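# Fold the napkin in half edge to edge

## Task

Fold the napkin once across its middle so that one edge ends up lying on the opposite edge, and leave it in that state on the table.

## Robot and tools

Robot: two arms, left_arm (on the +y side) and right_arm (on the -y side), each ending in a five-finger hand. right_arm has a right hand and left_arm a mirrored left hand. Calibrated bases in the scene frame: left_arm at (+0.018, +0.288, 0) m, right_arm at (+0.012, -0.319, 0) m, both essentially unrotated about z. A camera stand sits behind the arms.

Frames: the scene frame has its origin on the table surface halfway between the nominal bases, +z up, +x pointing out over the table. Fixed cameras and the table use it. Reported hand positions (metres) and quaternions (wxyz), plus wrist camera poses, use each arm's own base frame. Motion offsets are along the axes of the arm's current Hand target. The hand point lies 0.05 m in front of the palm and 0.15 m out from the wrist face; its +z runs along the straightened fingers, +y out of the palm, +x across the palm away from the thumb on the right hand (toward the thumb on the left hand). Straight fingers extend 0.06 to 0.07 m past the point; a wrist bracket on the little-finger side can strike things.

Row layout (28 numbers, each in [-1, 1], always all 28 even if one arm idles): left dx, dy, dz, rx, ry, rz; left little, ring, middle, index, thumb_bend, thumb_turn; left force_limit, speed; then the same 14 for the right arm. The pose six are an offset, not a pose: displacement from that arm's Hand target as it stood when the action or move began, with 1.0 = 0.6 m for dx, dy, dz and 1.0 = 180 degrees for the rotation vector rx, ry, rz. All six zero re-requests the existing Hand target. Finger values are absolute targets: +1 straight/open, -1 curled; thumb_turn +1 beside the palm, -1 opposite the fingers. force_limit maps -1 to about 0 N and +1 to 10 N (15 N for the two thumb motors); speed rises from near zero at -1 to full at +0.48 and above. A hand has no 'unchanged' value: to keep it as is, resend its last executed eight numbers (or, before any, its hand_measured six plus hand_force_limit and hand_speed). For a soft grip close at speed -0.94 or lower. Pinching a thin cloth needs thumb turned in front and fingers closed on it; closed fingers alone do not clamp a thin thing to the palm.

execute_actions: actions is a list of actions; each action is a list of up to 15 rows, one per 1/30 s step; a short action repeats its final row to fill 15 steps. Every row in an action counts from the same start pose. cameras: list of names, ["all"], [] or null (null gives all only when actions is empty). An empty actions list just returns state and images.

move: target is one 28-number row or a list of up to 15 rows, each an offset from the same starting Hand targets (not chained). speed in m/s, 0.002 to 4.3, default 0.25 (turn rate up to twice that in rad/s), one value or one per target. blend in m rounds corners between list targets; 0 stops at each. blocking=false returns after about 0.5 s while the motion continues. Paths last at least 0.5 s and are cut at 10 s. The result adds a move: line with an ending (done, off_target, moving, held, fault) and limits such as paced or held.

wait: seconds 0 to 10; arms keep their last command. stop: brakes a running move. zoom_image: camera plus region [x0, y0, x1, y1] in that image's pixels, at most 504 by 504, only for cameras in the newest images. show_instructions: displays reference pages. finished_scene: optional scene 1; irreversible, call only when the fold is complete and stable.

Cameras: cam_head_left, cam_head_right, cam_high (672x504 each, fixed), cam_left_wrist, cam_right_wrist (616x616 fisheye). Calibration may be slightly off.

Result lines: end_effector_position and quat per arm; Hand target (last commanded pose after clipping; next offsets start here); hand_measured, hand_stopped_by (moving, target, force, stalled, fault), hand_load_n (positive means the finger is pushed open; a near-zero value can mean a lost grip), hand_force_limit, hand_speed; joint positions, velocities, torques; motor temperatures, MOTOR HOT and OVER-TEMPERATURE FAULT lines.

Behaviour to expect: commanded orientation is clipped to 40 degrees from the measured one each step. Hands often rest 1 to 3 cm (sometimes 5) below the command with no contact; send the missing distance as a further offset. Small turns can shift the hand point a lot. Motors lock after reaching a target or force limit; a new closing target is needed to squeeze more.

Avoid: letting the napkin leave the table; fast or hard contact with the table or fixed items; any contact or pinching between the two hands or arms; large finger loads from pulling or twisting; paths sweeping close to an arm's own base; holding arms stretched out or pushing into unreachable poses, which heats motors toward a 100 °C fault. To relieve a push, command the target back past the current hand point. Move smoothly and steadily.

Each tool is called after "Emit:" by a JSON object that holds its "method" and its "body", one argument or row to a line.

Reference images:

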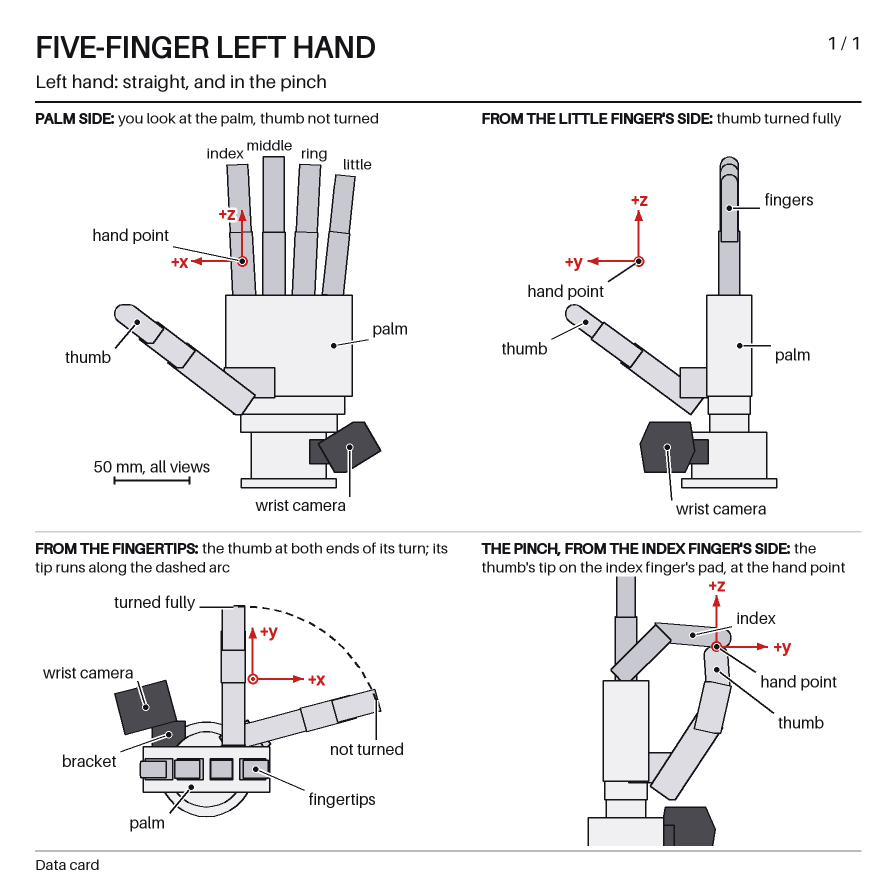

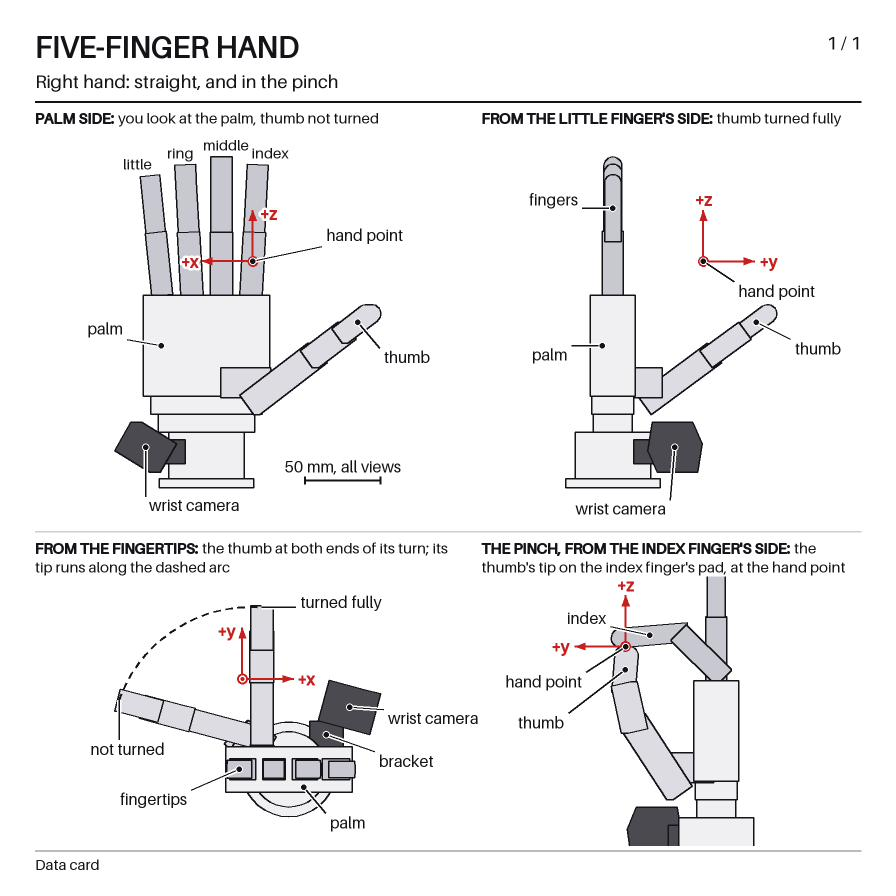

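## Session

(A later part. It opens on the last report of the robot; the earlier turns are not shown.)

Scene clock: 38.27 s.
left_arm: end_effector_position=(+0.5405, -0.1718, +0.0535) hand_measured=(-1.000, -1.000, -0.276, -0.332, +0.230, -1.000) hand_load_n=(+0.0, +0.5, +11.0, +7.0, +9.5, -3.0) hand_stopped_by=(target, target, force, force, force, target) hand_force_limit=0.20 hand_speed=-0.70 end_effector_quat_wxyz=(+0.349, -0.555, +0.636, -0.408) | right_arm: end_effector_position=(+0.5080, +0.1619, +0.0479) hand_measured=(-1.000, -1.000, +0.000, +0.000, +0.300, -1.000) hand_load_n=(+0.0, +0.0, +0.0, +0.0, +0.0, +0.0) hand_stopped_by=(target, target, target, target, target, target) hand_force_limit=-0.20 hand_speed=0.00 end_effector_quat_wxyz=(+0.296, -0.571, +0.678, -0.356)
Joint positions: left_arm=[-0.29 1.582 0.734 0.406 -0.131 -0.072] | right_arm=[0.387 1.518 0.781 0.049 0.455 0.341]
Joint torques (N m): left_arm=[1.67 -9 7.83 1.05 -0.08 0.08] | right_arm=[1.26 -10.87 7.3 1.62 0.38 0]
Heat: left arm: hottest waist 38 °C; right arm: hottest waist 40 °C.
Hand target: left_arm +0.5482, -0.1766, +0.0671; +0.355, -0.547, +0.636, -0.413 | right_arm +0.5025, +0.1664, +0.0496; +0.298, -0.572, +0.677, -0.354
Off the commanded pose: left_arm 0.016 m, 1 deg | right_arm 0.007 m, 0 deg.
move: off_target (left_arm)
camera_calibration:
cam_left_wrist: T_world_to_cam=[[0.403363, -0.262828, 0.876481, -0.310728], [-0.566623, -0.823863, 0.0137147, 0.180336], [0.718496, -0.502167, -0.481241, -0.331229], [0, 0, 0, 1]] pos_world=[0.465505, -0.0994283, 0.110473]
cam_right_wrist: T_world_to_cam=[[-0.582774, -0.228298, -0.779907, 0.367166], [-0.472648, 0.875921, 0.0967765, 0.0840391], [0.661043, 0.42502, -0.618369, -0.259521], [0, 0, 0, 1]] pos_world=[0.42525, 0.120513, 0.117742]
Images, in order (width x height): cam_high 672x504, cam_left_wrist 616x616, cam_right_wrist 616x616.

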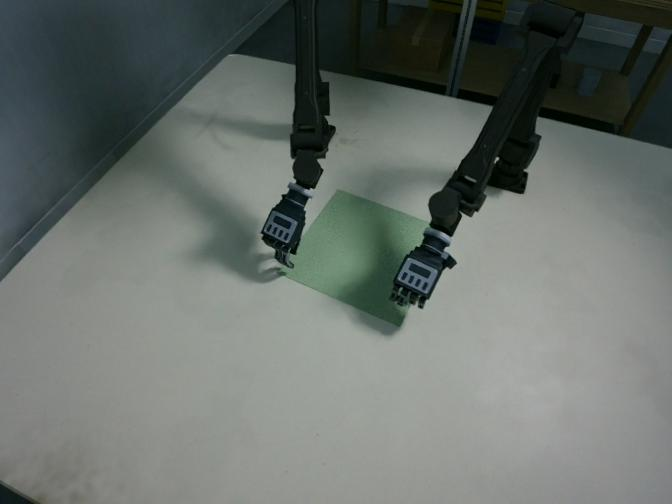

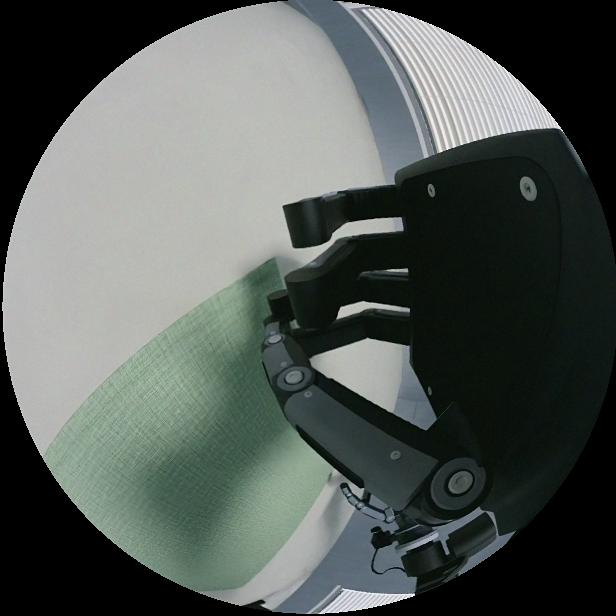

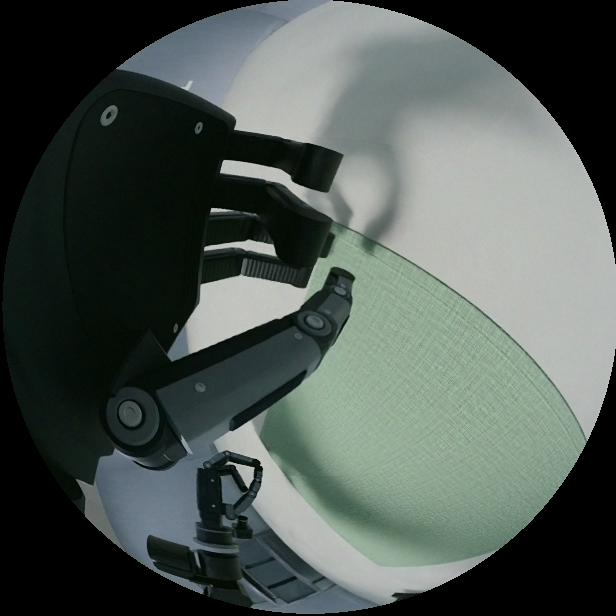

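Emit:
{"method": "move", "body": {
  "target": [
    [-0.0197,0.0085,-0.0192,0,0,0,-1,-1,0.15,0.15,0.3,-1,0.2,-0.3,0,0,0,0,0,0,-1,-1,0,0,0.3,-1,-0.2,0.0],
    [-0.0197,0.0862,0.0155,0,0,0,-1,-1,0.15,0.15,0.3,-1,0.2,-0.3,0,0,0,0,0,0,-1,-1,0,0,0.3,-1,-0.2,0.0]
  ],
  "speed": 0.06,
  "cameras": ["cam_high","cam_left_wrist","cam_right_wrist"]
}}

Emit:
{"method": "zoom_image", "body": {
  "camera": "cam_high",
  "region": [350, 230, 470, 350]
}}

Emit:
{"method": "zoom_image", "body": {
  "camera": "cam_right_wrist",
  "region": [180, 380, 300, 500]
}}

Emit:
{"method": "zoom_image", "body": {
  "camera": "cam_left_wrist",
  "region": [200, 180, 400, 380]
}}

Scene clock: 42.03 s.
left_arm: end_effector_position=(+0.5408, -0.1683, +0.0304) hand_measured=(-1.000, -1.000, +0.150, +0.150, +0.300, -1.000) hand_load_n=(+0.0, +0.0, -1.0, +0.0, +0.0, +0.0) hand_stopped_by=(target, target, target, target, target, target) hand_force_limit=0.20 hand_speed=-0.30 end_effector_quat_wxyz=(+0.356, -0.547, +0.629, -0.422) | right_arm: end_effector_position=(+0.5080, +0.1619, +0.0479) hand_measured=(-1.000, -1.000, +0.000, +0.000, +0.300, -1.000) hand_load_n=(+0.0, +0.0, +0.0, +0.0, +0.0, +0.0) hand_stopped_by=(target, target, target, target, target, target) hand_force_limit=-0.20 hand_speed=0.00 end_effector_quat_wxyz=(+0.296, -0.571, +0.678, -0.356)
Joint positions: left_arm=[-0.28 1.651 0.694 0.554 -0.114 -0.063] | right_arm=[0.387 1.518 0.781 0.049 0.455 0.341]
Joint torques (N m): left_arm=[2.37 -6.59 4.97 2.29 0.15 0.08] | right_arm=[1.49 -9.93 7.36 1.57 0.37 0.01]
Heat: left arm: hottest waist 38 °C; right arm: hottest waist 40 °C.
Hand target: left_arm +0.5376, -0.1630, +0.0160; +0.355, -0.547, +0.636, -0.413 | right_arm +0.5025, +0.1664, +0.0496; +0.298, -0.572, +0.677, -0.354
Off the commanded pose: left_arm 0.016 m, 1 deg | right_arm 0.007 m, 0 deg.
move: off_target (left_arm)
camera_calibration:
cam_left_wrist: T_world_to_cam=[[0.368427, -0.25768, 0.893232, -0.270391], [-0.573425, -0.819258, 0.00017784, 0.188457], [0.731742, -0.512267, -0.449596, -0.350615], [0, 0, 0, 1]] pos_world=[0.464245, -0.0948873, 0.0838526]
cam_right_wrist: T_world_to_cam=[[-0.582774, -0.228298, -0.779907, 0.367166], [-0.472648, 0.875921, 0.0967765, 0.0840391], [0.661043, 0.42502, -0.618369, -0.259521], [0, 0, 0, 1]] pos_world=[0.42525, 0.120513, 0.117742]
Images, in order (width x height): cam_high 672x504, cam_left_wrist 616x616, cam_right_wrist 616x616.

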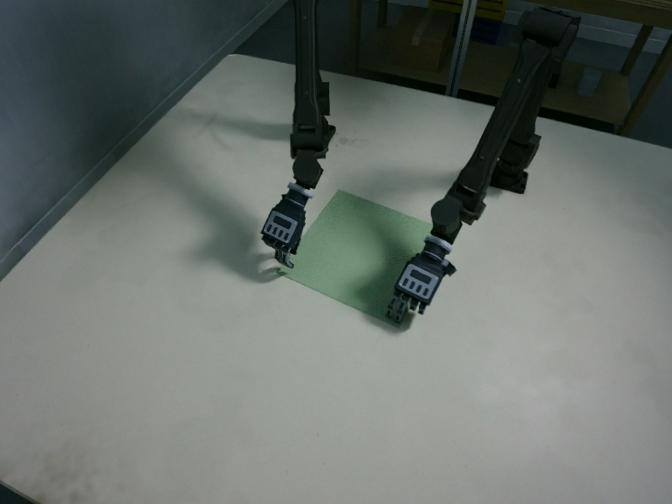

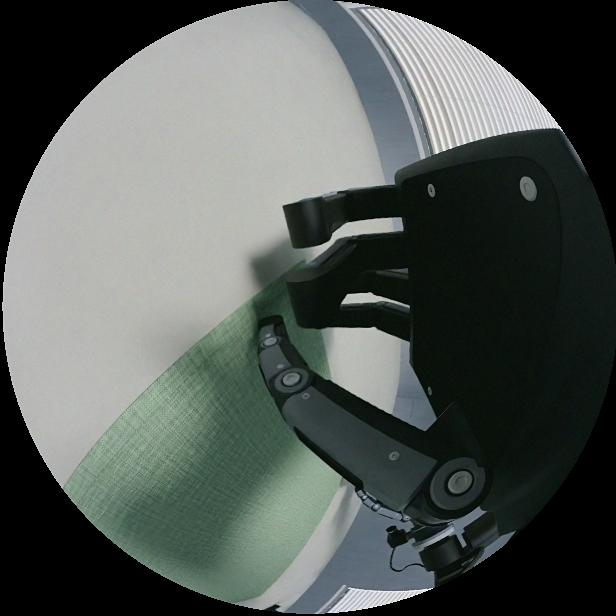

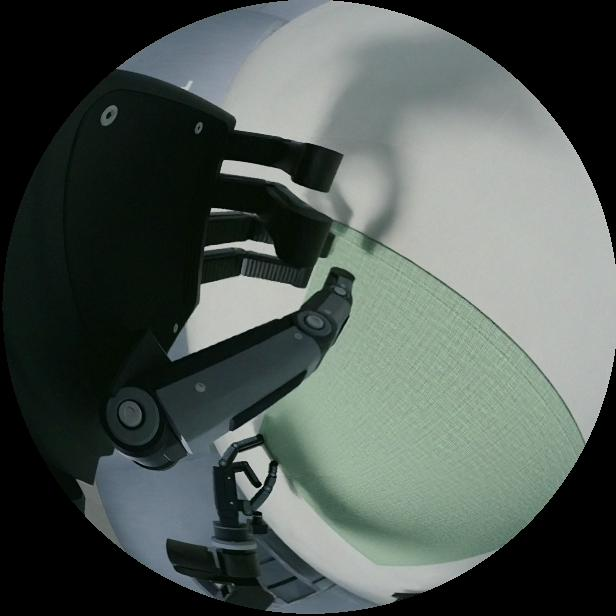

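Scaled by 4.200 from the camera's 672x504 image, which has a finer 960x720 frame.

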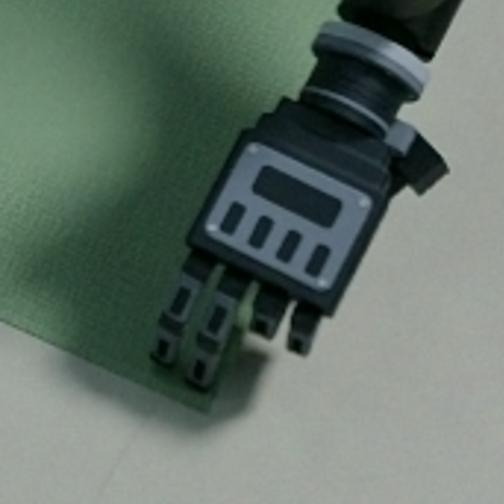

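Scaled by 4.200 from the camera's 616x616 image, which has a finer 880x880 frame.

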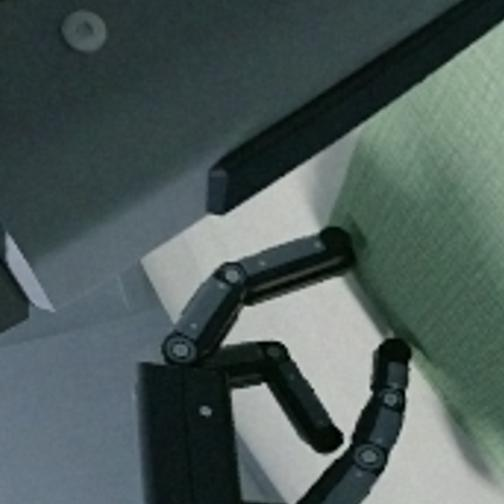

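Scaled by 2.520 from the camera's 616x616 image, which has a finer 880x880 frame.

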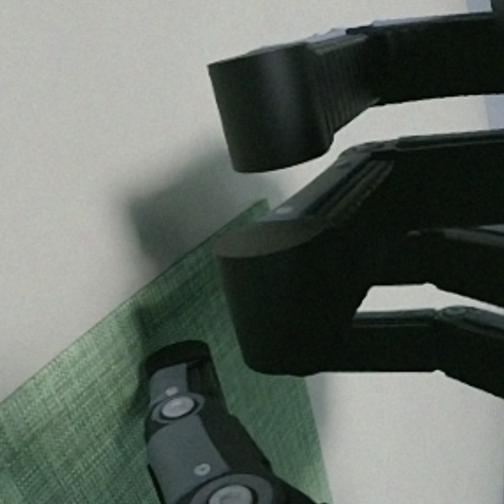

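Emit:
{"method": "move", "body": {
  "target": [
    [0,0.0152,0.0068,0,0,0,-1,-1,0.15,0.15,0.3,-1,0.2,-0.3,0,0,0,0,0,0,-1,-1,0,0,0.3,-1,-0.2,0.0],
    [0,0.0152,0.0068,0,0,0,-1,-1,-0.2,-0.2,0.301,-1,0.2,-0.8,0,0,0,0,0,0,-1,-1,0,0,0.3,-1,-0.2,0.0]
  ],
  "speed": 0.06,
  "cameras": ["cam_high","cam_left_wrist","cam_right_wrist"]
}}

Emit:
{"method": "zoom_image", "body": {
  "camera": "cam_high",
  "region": [350, 230, 470, 350]
}}

Emit:
{"method": "zoom_image", "body": {
  "camera": "cam_right_wrist",
  "region": [180, 380, 300, 500]
}}

Emit:
{"method": "zoom_image", "body": {
  "camera": "cam_left_wrist",
  "region": [200, 180, 400, 380]
}}

Scene clock: 44.23 s.
left_arm: end_effector_position=(+0.5455, -0.1697, +0.0282) hand_measured=(-1.000, -1.000, -0.200, -0.200, +0.302, -1.000) hand_load_n=(+0.0, +0.0, +0.0, +0.0, +0.0, +0.5) hand_stopped_by=(target, target, target, target, target, target) hand_force_limit=0.20 hand_speed=-0.80 end_effector_quat_wxyz=(+0.361, -0.543, +0.624, -0.430) | right_arm: end_effector_position=(+0.5080, +0.1619, +0.0479) hand_measured=(-1.000, -1.000, +0.000, +0.000, +0.300, -1.000) hand_load_n=(+0.0, +0.0, +0.0, +0.0, +0.5, +0.0) hand_stopped_by=(target, target, target, target, target, target) hand_force_limit=-0.20 hand_speed=0.00 end_effector_quat_wxyz=(+0.296, -0.571, +0.678, -0.356)
Joint positions: left_arm=[-0.28 1.674 0.694 0.6 -0.114 -0.063] | right_arm=[0.387 1.518 0.781 0.049 0.455 0.341]
Joint torques (N m): left_arm=[2.49 -6.42 4.46 1.74 0.14 0.09] | right_arm=[1.08 -10.34 7.34 1.57 0.4 0.02]
Heat: left arm: hottest waist 38 °C; right arm: hottest waist 40 °C.
Hand target: left_arm +0.5375, -0.1630, +0.0060; +0.355, -0.547, +0.636, -0.413 | right_arm +0.5025, +0.1664, +0.0496; +0.298, -0.572, +0.677, -0.354
Off the commanded pose: left_arm 0.024 m, 3 deg | right_arm 0.007 m, 0 deg.
move: off_target (left_arm); target 2's new numbers were sent with left_arm's hand 0.025 m and 2 deg from that target
camera_calibration:
cam_left_wrist: T_world_to_cam=[[0.348714, -0.251969, 0.902724, -0.259037], [-0.573304, -0.819311, -0.00722509, 0.190217], [0.741432, -0.515016, -0.43016, -0.362037], [0, 0, 0, 1]] pos_world=[0.467807, -0.0958766, 0.0794792]
cam_right_wrist: T_world_to_cam=[[-0.582774, -0.228298, -0.779907, 0.367166], [-0.472648, 0.875921, 0.0967765, 0.0840391], [0.661043, 0.42502, -0.618369, -0.259521], [0, 0, 0, 1]] pos_world=[0.42525, 0.120513, 0.117742]
Images, in order (width x height): cam_high 672x504, cam_left_wrist 616x616, cam_right_wrist 616x616.

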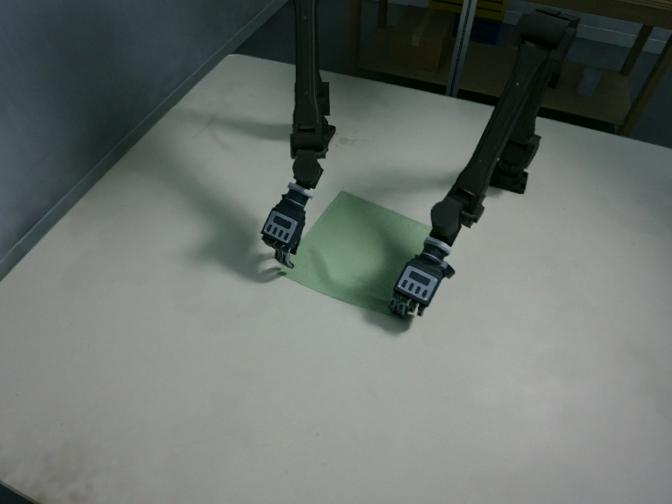

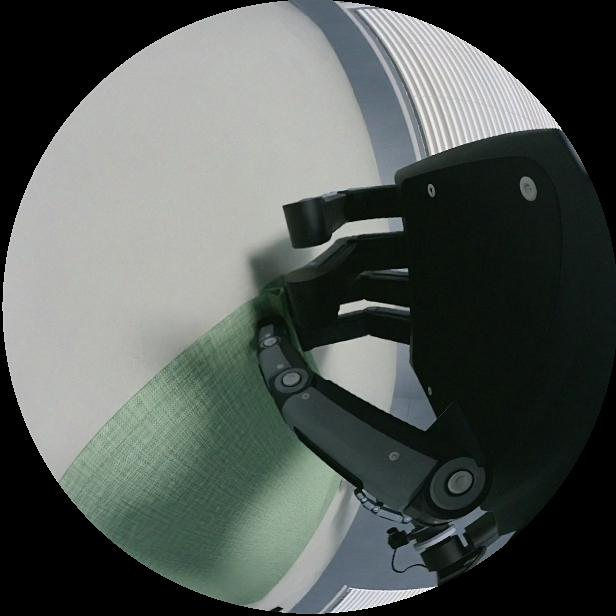

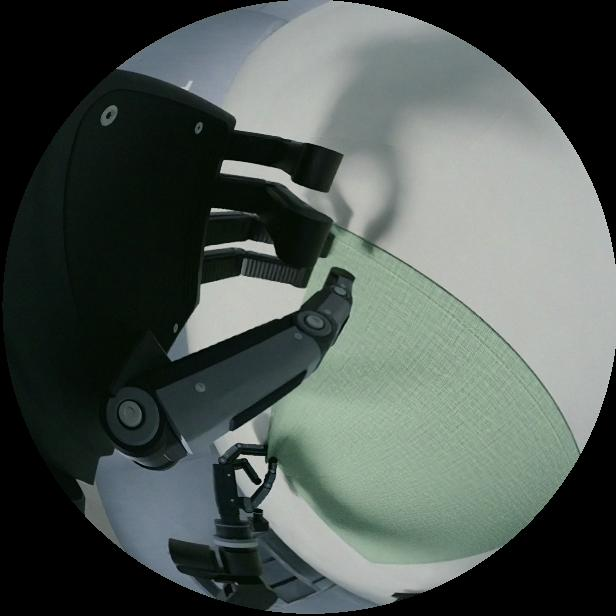

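Scaled by 4.200 from the camera's 672x504 image, which has a finer 960x720 frame.

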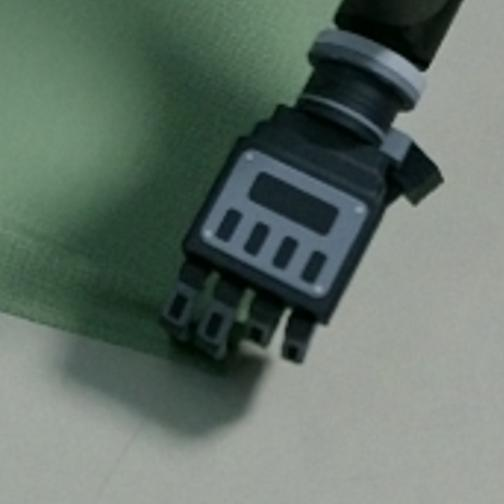

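Scaled by 4.200 from the camera's 616x616 image, which has a finer 880x880 frame.

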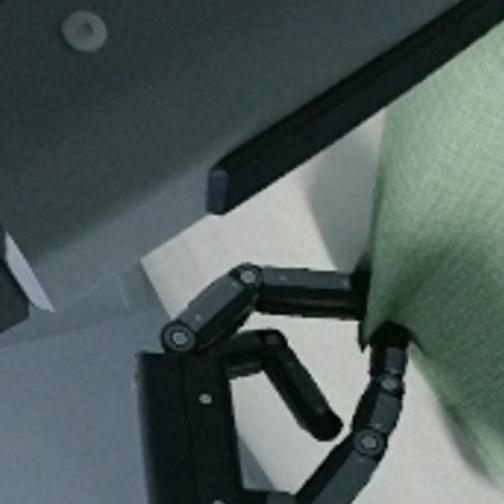

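Scaled by 2.520 from the camera's 616x616 image, which has a finer 880x880 frame.

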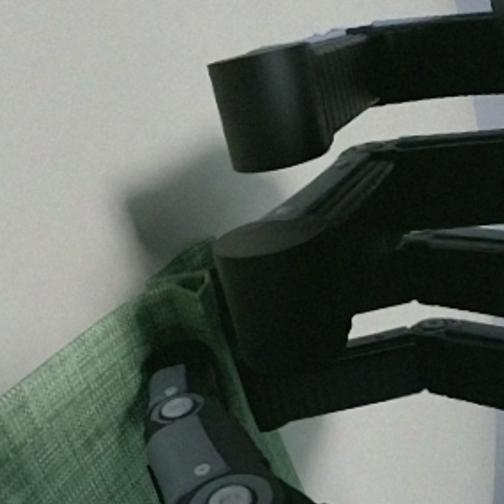

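Emit:
{"method": "move", "body": {
  "target": [
    [0,0,0,0,0,0,-1,-1,-0.45,-0.45,0.25,-1,0.2,-0.8,0,0,0,0,0,0,-1,-1,0,0,0.3,-1,-0.2,0.0]
  ],
  "speed": 0.06,
  "cameras": ["cam_left_wrist","cam_right_wrist"]
}}

Emit:
{"method": "zoom_image", "body": {
  "camera": "cam_right_wrist",
  "region": [180, 380, 300, 500]
}}

Emit:
{"method": "zoom_image", "body": {
  "camera": "cam_left_wrist",
  "region": [200, 180, 400, 380]
}}

Scene clock: 45.10 s.
left_arm: end_effector_position=(+0.5453, -0.1698, +0.0276) hand_measured=(-1.000, -1.000, -0.268, -0.308, +0.258, -1.000) hand_load_n=(+0.0, +0.0, +10.5, +6.0, +10.0, +0.0) hand_stopped_by=(target, target, force, force, force, target) hand_force_limit=0.20 hand_speed=-0.80 end_effector_quat_wxyz=(+0.361, -0.543, +0.625, -0.430) | right_arm: end_effector_position=(+0.5080, +0.1619, +0.0479) hand_measured=(-1.000, -1.000, +0.000, +0.000, +0.300, -1.000) hand_load_n=(+0.0, +0.0, +0.0, +0.0, +0.0, +0.5) hand_stopped_by=(target, target, target, target, target, target) hand_force_limit=-0.20 hand_speed=0.00 end_effector_quat_wxyz=(+0.296, -0.571, +0.678, -0.356)
Joint positions: left_arm=[-0.28 1.675 0.694 0.6 -0.114 -0.063] | right_arm=[0.387 1.518 0.781 0.049 0.455 0.341]
Joint torques (N m): left_arm=[2.61 -6.42 4.52 1.69 0.14 0.08] | right_arm=[0.91 -9.76 7.42 1.7 0.35 -0.01]
Heat: left arm: hottest waist 38 °C; right arm: hottest waist 40 °C.
Hand target: left_arm +0.5376, -0.1630, +0.0060; +0.355, -0.547, +0.636, -0.413 | right_arm +0.5025, +0.1664, +0.0496; +0.298, -0.572, +0.677, -0.354
Off the commanded pose: left_arm 0.024 m, 2 deg | right_arm 0.007 m, 0 deg.
move: off_target (left_arm)
camera_calibration:
cam_left_wrist: T_world_to_cam=[[0.349563, -0.252276, 0.90231, -0.259008], [-0.573871, -0.818919, -0.00663779, 0.190391], [0.740593, -0.515489, -0.431037, -0.361886], [0, 0, 0, 1]] pos_world=[0.46781, -0.0959746, 0.0789828]
cam_right_wrist: T_world_to_cam=[[-0.582774, -0.228298, -0.779907, 0.367166], [-0.472648, 0.875921, 0.0967765, 0.0840391], [0.661043, 0.42502, -0.618369, -0.259521], [0, 0, 0, 1]] pos_world=[0.42525, 0.120513, 0.117742]
Images, in order (width x height): cam_left_wrist 616x616, cam_right_wrist 616x616.

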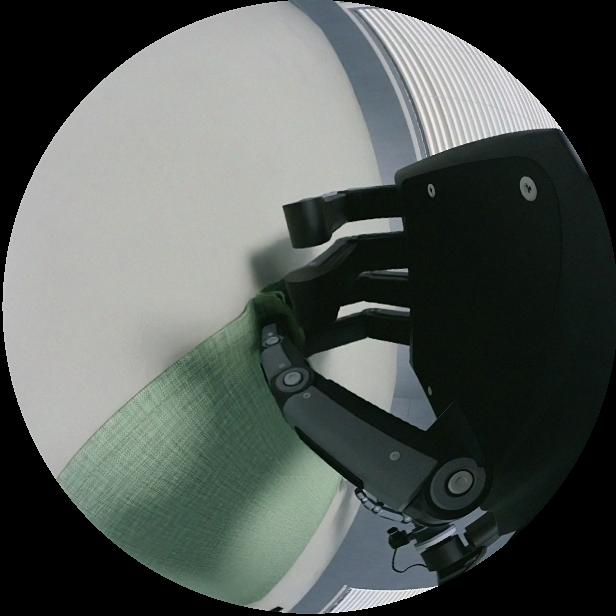

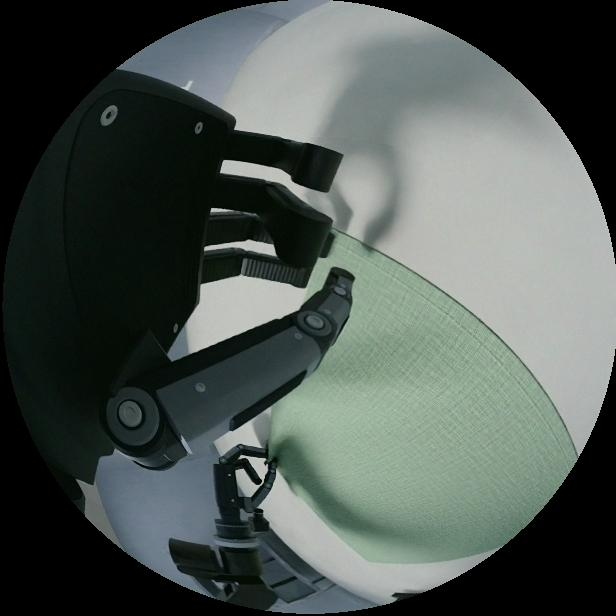

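Scaled by 4.200 from the camera's 616x616 image, which has a finer 880x880 frame.

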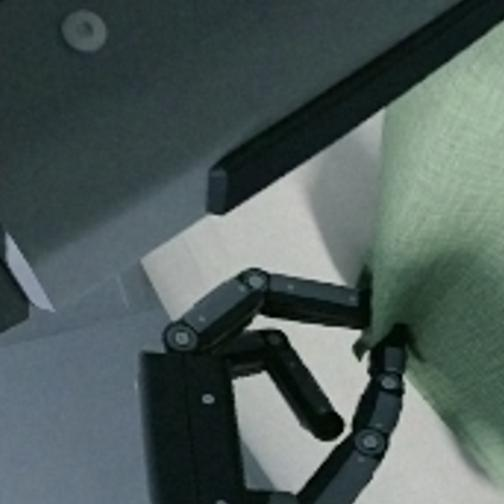

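Scaled by 2.520 from the camera's 616x616 image, which has a finer 880x880 frame.

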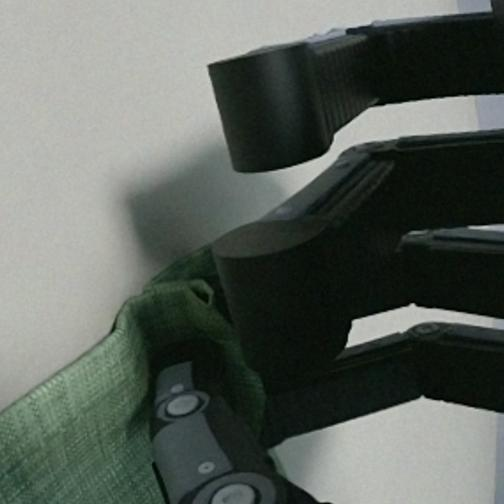

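Emit:
{"method": "move", "body": {
  "target": [
    [0,-0.0910,-0.0415,0,0,0,-1,-1,-0.45,-0.45,0.25,-1,0.2,-0.8,0,0,0,0,0,0,-1,-1,0,0,0.3,-1,-0.2,0.0]
  ],
  "speed": 0.05,
  "cameras": ["cam_high","cam_left_wrist","cam_right_wrist"]
}}

Emit:
{"method": "zoom_image", "body": {
  "camera": "cam_right_wrist",
  "region": [180, 380, 300, 500]
}}

Emit:
{"method": "zoom_image", "body": {
  "camera": "cam_high",
  "region": [350, 230, 470, 350]
}}

Scene clock: 47.10 s.
left_arm: end_effector_position=(+0.5277, -0.1647, +0.0530) hand_measured=(-1.000, -1.000, -0.268, -0.308, +0.258, -1.000) hand_load_n=(+0.0, +0.0, +6.5, +3.5, +8.0, +0.5) hand_stopped_by=(target, target, force, force, force, target) hand_force_limit=0.20 hand_speed=-0.80 end_effector_quat_wxyz=(+0.347, -0.552, +0.638, -0.409) | right_arm: end_effector_position=(+0.5080, +0.1619, +0.0479) hand_measured=(-1.000, -1.000, +0.000, +0.000, +0.300, -1.000) hand_load_n=(+0.0, +0.0, +0.0, +0.0, +0.0, +0.0) hand_stopped_by=(target, target, target, target, target, target) hand_force_limit=-0.20 hand_speed=0.00 end_effector_quat_wxyz=(+0.296, -0.571, +0.678, -0.356)
Joint positions: left_arm=[-0.28 1.552 0.694 0.418 -0.114 -0.063] | right_arm=[0.387 1.518 0.781 0.049 0.455 0.341]
Joint torques (N m): left_arm=[2.49 -8.53 7.69 1.13 0.11 0.06] | right_arm=[1.44 -10.29 7.3 1.54 0.36 0.04]
Heat: left arm: hottest waist 38 °C; right arm: hottest waist 40 °C.
Hand target: left_arm +0.5370, -0.1628, +0.0659; +0.355, -0.547, +0.636, -0.413 | right_arm +0.5025, +0.1664, +0.0496; +0.298, -0.572, +0.677, -0.354
Off the commanded pose: left_arm 0.016 m, 1 deg | right_arm 0.007 m, 0 deg.
move: off_target (left_arm)
camera_calibration:
cam_left_wrist: T_world_to_cam=[[0.400057, -0.267208, 0.876672, -0.302222], [-0.573889, -0.818841, 0.0123051, 0.183649], [0.714567, -0.508035, -0.48093, -0.31755], [0, 0, 0, 1]] pos_world=[0.453211, -0.0917036, 0.109971]
cam_right_wrist: T_world_to_cam=[[-0.582774, -0.228298, -0.779907, 0.367166], [-0.472648, 0.875921, 0.0967765, 0.0840391], [0.661043, 0.42502, -0.618369, -0.259521], [0, 0, 0, 1]] pos_world=[0.42525, 0.120513, 0.117742]
Images, in order (width x height): cam_high 672x504, cam_left_wrist 616x616, cam_right_wrist 616x616.

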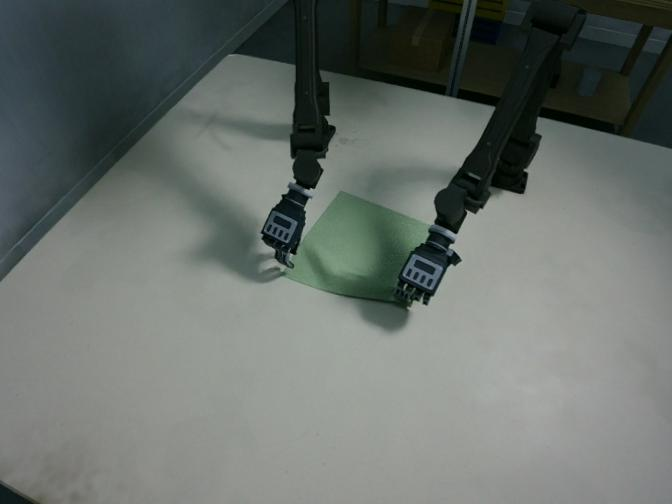

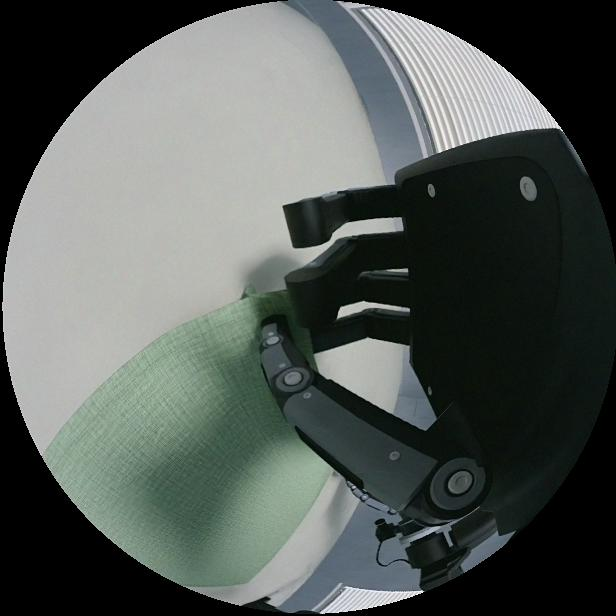

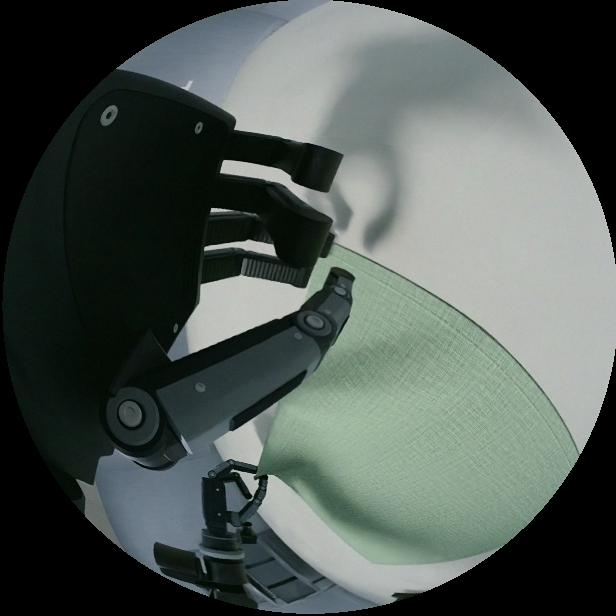

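Scaled by 4.200 from the camera's 616x616 image, which has a finer 880x880 frame.

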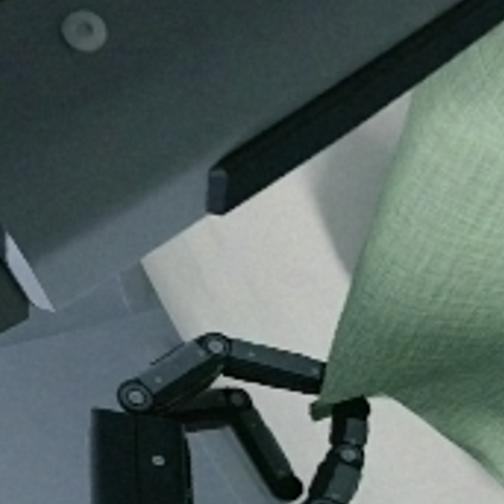

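Scaled by 4.200 from the camera's 672x504 image, which has a finer 960x720 frame.

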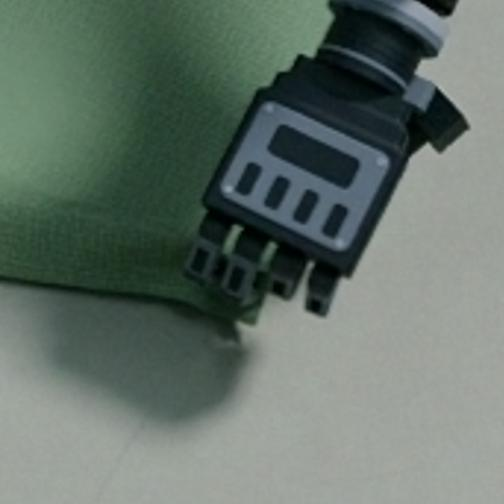

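Emit:
{"method": "zoom_image", "body": {
  "camera": "cam_right_wrist",
  "region": [230, 150, 430, 350]
}}

Emit:
{"method": "zoom_image", "body": {
  "camera": "cam_high",
  "region": [240, 200, 360, 320]
}}

Scaled by 2.520 from the camera's 616x616 image, which has a finer 880x880 frame.

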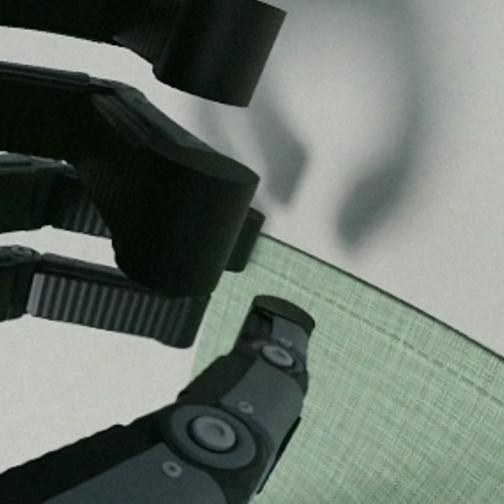

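Scaled by 4.200 from the camera's 672x504 image, which has a finer 960x720 frame.

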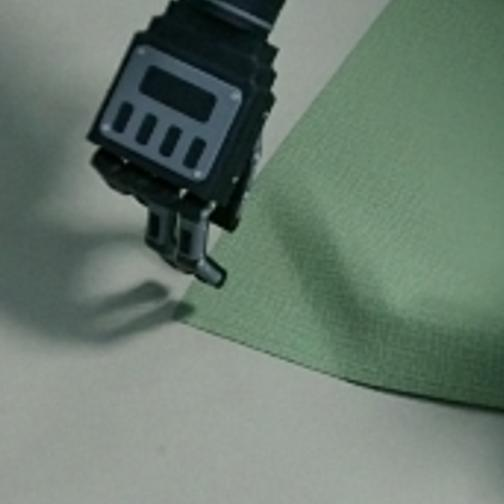

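Emit:
{"method": "move", "body": {
  "target": [
    [0,0,0,0,0,0,-1,-1,-0.45,-0.45,0.25,-1,0.2,-0.8,-0.0382,-0.0242,-0.0237,0.061,0,0,-1,-1,0.15,0.15,0.3,-1,0.2,-0.3],
    [0,0,0,0,0,0,-1,-1,-0.45,-0.45,0.25,-1,0.2,-0.8,-0.0382,0.049,0.0277,0.061,0,0,-1,-1,0.15,0.15,0.3,-1,0.2,-0.3]
  ],
  "speed": 0.07,
  "cameras": ["cam_high","cam_left_wrist","cam_right_wrist"]
}}

Emit:
{"method": "zoom_image", "body": {
  "camera": "cam_high",
  "region": [240, 200, 360, 320]
}}

Emit:
{"method": "zoom_image", "body": {
  "camera": "cam_left_wrist",
  "region": [310, 400, 430, 520]
}}

Emit:
{"method": "zoom_image", "body": {
  "camera": "cam_right_wrist",
  "region": [230, 150, 430, 350]
}}

Scene clock: 51.43 s.
left_arm: end_effector_position=(+0.5276, -0.1647, +0.0529) hand_measured=(-1.000, -1.000, -0.268, -0.308, +0.258, -1.000) hand_load_n=(+0.0, +0.0, +6.5, +3.5, +8.0, +0.5) hand_stopped_by=(target, target, force, force, force, target) hand_force_limit=0.20 hand_speed=-0.80 end_effector_quat_wxyz=(+0.347, -0.552, +0.638, -0.409) | right_arm: end_effector_position=(+0.5090, +0.1864, +0.0262) hand_measured=(-1.000, -1.000, +0.150, +0.150, +0.300, -1.000) hand_load_n=(+0.0, +0.0, -0.5, -0.5, +0.0, +0.0) hand_stopped_by=(target, target, target, target, target, target) hand_force_limit=0.20 hand_speed=-0.30 end_effector_quat_wxyz=(+0.356, -0.532, +0.644, -0.419)
Joint positions: left_arm=[-0.28 1.552 0.694 0.418 -0.114 -0.062] | right_arm=[0.48 1.624 0.67 0.455 0.595 0.31]
Joint torques (N m): left_arm=[2.61 -8.23 7.68 1.13 0.11 0.07] | right_arm=[1.03 -7.53 5.86 2.55 0.24 -0.09]
Heat: left arm: hottest waist 38 °C; right arm: hottest waist 40 °C.
Hand target: left_arm +0.5370, -0.1628, +0.0658; +0.355, -0.547, +0.636, -0.413 | right_arm +0.5031, +0.1895, +0.0158; +0.351, -0.541, +0.640, -0.417
Off the commanded pose: left_arm 0.016 m, 1 deg | right_arm 0.012 m, 1 deg.
move: off_target (left_arm, right_arm)
camera_calibration:
cam_left_wrist: T_world_to_cam=[[0.400302, -0.267619, 0.876435, -0.302347], [-0.574027, -0.818746, 0.0121766, 0.183735], [0.714319, -0.507972, -0.481366, -0.317384], [0, 0, 0, 1]] pos_world=[0.453212, -0.0917038, 0.109972]
cam_right_wrist: T_world_to_cam=[[-0.418846, -0.239439, -0.875921, 0.277513], [-0.473442, 0.880708, -0.0143579, 0.0675337], [0.774868, 0.408684, -0.482241, -0.342497], [0, 0, 0, 1]] pos_world=[0.413599, 0.146943, 0.0788827]
Images, in order (width x height): cam_high 672x504, cam_left_wrist 616x616, cam_right_wrist 616x616.

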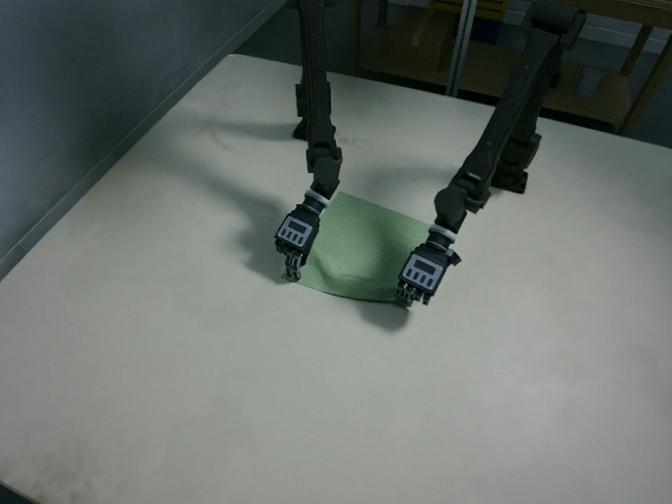

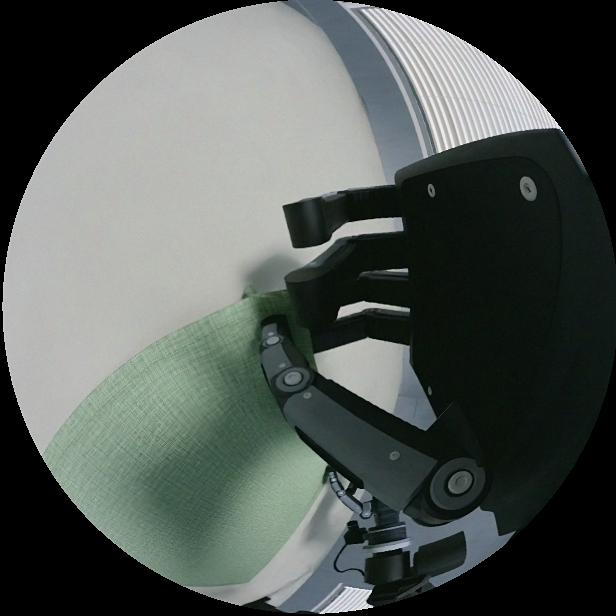

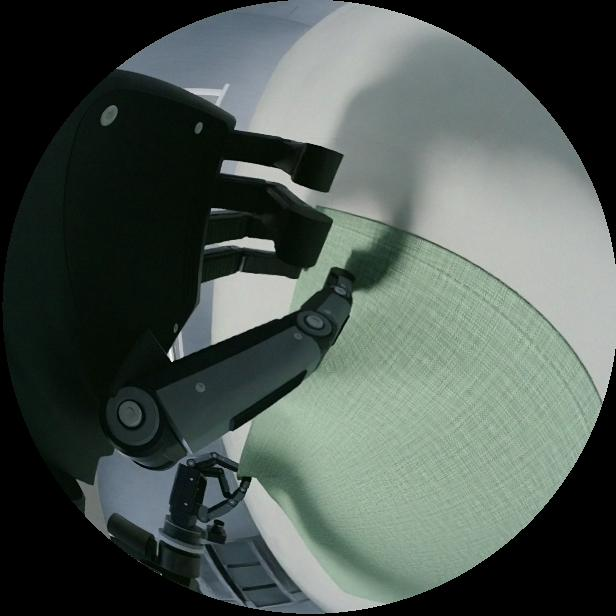

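Scaled by 4.200 from the camera's 672x504 image, which has a finer 960x720 frame.

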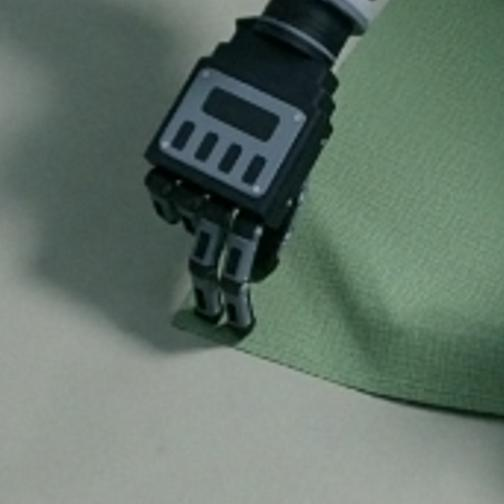

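Scaled by 4.200 from the camera's 616x616 image, which has a finer 880x880 frame.

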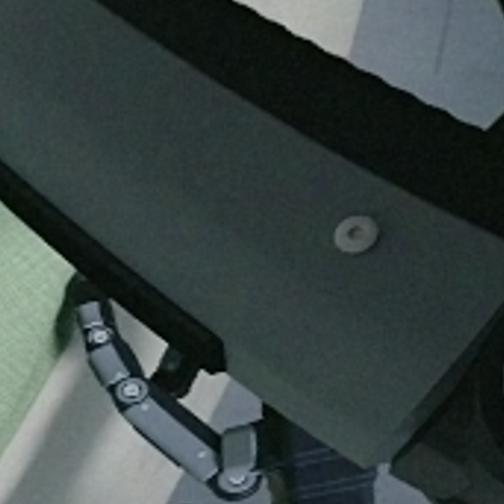

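Scaled by 2.520 from the camera's 616x616 image, which has a finer 880x880 frame.

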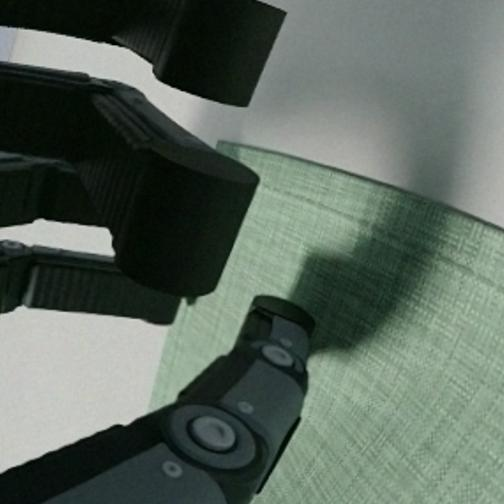

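Emit:
{"method": "move", "body": {
  "target": [0,0,0,0,0,0,-1,-1,-0.45,-0.45,0.25,-1,0.2,-0.8, 0,0.0152,0.0068,0,0,0,-1,-1,0.15,0.15,0.3,-1,0.2,-0.3],
  "speed": 0.05
}}

Emit:
{"method": "move", "body": {
  "target": [0,0,0,0,0,0,-1,-1,-0.45,-0.45,0.25,-1,0.2,-0.8, 0,0,0,0,0,0,-1,-1,-0.2,-0.2,0.301,-1,0.2,-0.8],
  "speed": 0.05,
  "cameras": ["cam_high","cam_left_wrist"]
}}

Scene clock: 53.53 s.
left_arm: end_effector_position=(+0.5276, -0.1647, +0.0529) hand_measured=(-1.000, -1.000, -0.268, -0.308, +0.258, -1.000) hand_load_n=(+0.0, +0.0, +6.5, +3.5, +8.0, +0.5) hand_stopped_by=(target, target, force, force, force, target) hand_force_limit=0.20 hand_speed=-0.80 end_effector_quat_wxyz=(+0.347, -0.552, +0.638, -0.409) | right_arm: end_effector_position=(+0.5133, +0.1883, +0.0254) hand_measured=(-1.000, -1.000, +0.150, +0.150, +0.300, -1.000) hand_load_n=(+0.5, +0.0, -1.5, +0.0, +0.0, +0.0) hand_stopped_by=(target, target, target, target, target, target) hand_force_limit=0.20 hand_speed=-0.30 end_effector_quat_wxyz=(+0.364, -0.526, +0.643, -0.422)
Joint positions: left_arm=[-0.28 1.552 0.694 0.418 -0.114 -0.062] | right_arm=[0.48 1.642 0.67 0.495 0.597 0.309]
Joint torques (N m): left_arm=[2.84 -8.64 7.66 1.18 0.09 0.07] | right_arm=[0.38 -7.77 5.26 2.4 0.13 -0.12]
Heat: left arm: hottest waist 38 °C; right arm: hottest waist 40 °C.
Hand target: left_arm +0.5370, -0.1628, +0.0658; +0.355, -0.547, +0.636, -0.413 | right_arm +0.5031, +0.1895, +0.0059; +0.351, -0.541, +0.640, -0.417
Off the commanded pose: left_arm 0.016 m, 1 deg | right_arm 0.022 m, 2 deg.
move: off_target (left_arm, right_arm)

Scene clock: 54.43 s.
left_arm: end_effector_position=(+0.5276, -0.1647, +0.0529) hand_measured=(-1.000, -1.000, -0.268, -0.308, +0.258, -1.000) hand_load_n=(+0.0, +0.0, +6.5, +3.5, +8.0, +0.5) hand_stopped_by=(target, target, force, force, force, target) hand_force_limit=0.20 hand_speed=-0.80 end_effector_quat_wxyz=(+0.347, -0.552, +0.638, -0.409) | right_arm: end_effector_position=(+0.5139, +0.1886, +0.0246) hand_measured=(-1.000, -1.000, -0.200, -0.200, +0.302, -1.000) hand_load_n=(+0.5, +0.5, +0.5, +0.0, +0.0, +0.0) hand_stopped_by=(target, target, target, target, target, target) hand_force_limit=0.20 hand_speed=-0.80 end_effector_quat_wxyz=(+0.365, -0.525, +0.643, -0.422)
Joint positions: left_arm=[-0.28 1.552 0.694 0.418 -0.114 -0.062] | right_arm=[0.48 1.646 0.67 0.502 0.597 0.309]
Joint torques (N m): left_arm=[2.55 -8.53 7.69 1.2 0.11 0.06] | right_arm=[1.32 -7.59 5.18 2.07 0.11 -0.1]
Heat: left arm: hottest waist 38 °C; right arm: hottest waist 40 °C.
Hand target: left_arm +0.5370, -0.1628, +0.0658; +0.355, -0.547, +0.636, -0.413 | right_arm +0.5031, +0.1895, +0.0059; +0.351, -0.541, +0.640, -0.417
Off the commanded pose: left_arm 0.016 m, 1 deg | right_arm 0.022 m, 3 deg.
move: off_target (left_arm, right_arm)
camera_calibration:
cam_left_wrist: T_world_to_cam=[[0.400302, -0.267619, 0.876435, -0.302347], [-0.574027, -0.818746, 0.0121766, 0.183735], [0.714319, -0.507972, -0.481366, -0.317384], [0, 0, 0, 1]] pos_world=[0.453212, -0.0917038, 0.109972]
Images, in order (width x height): cam_high 672x504, cam_left_wrist 616x616.

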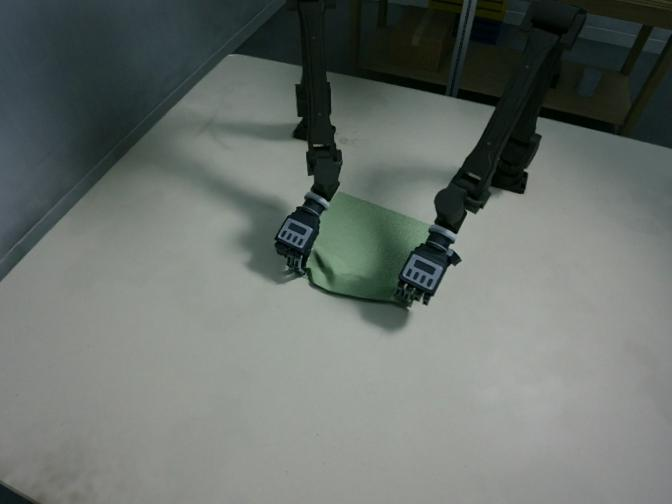

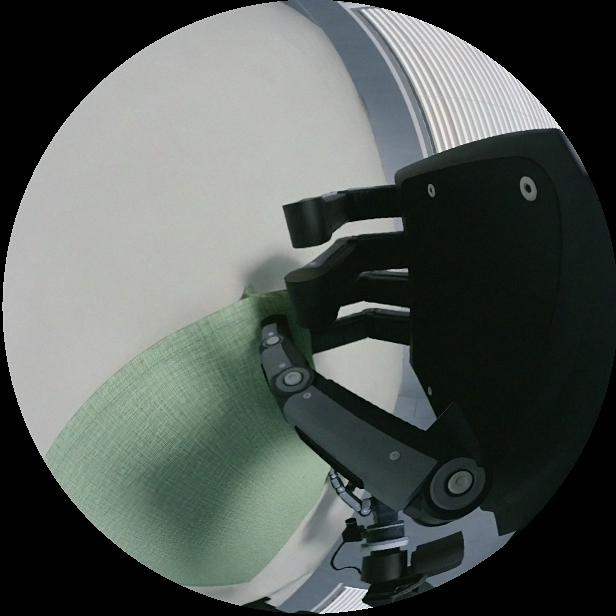

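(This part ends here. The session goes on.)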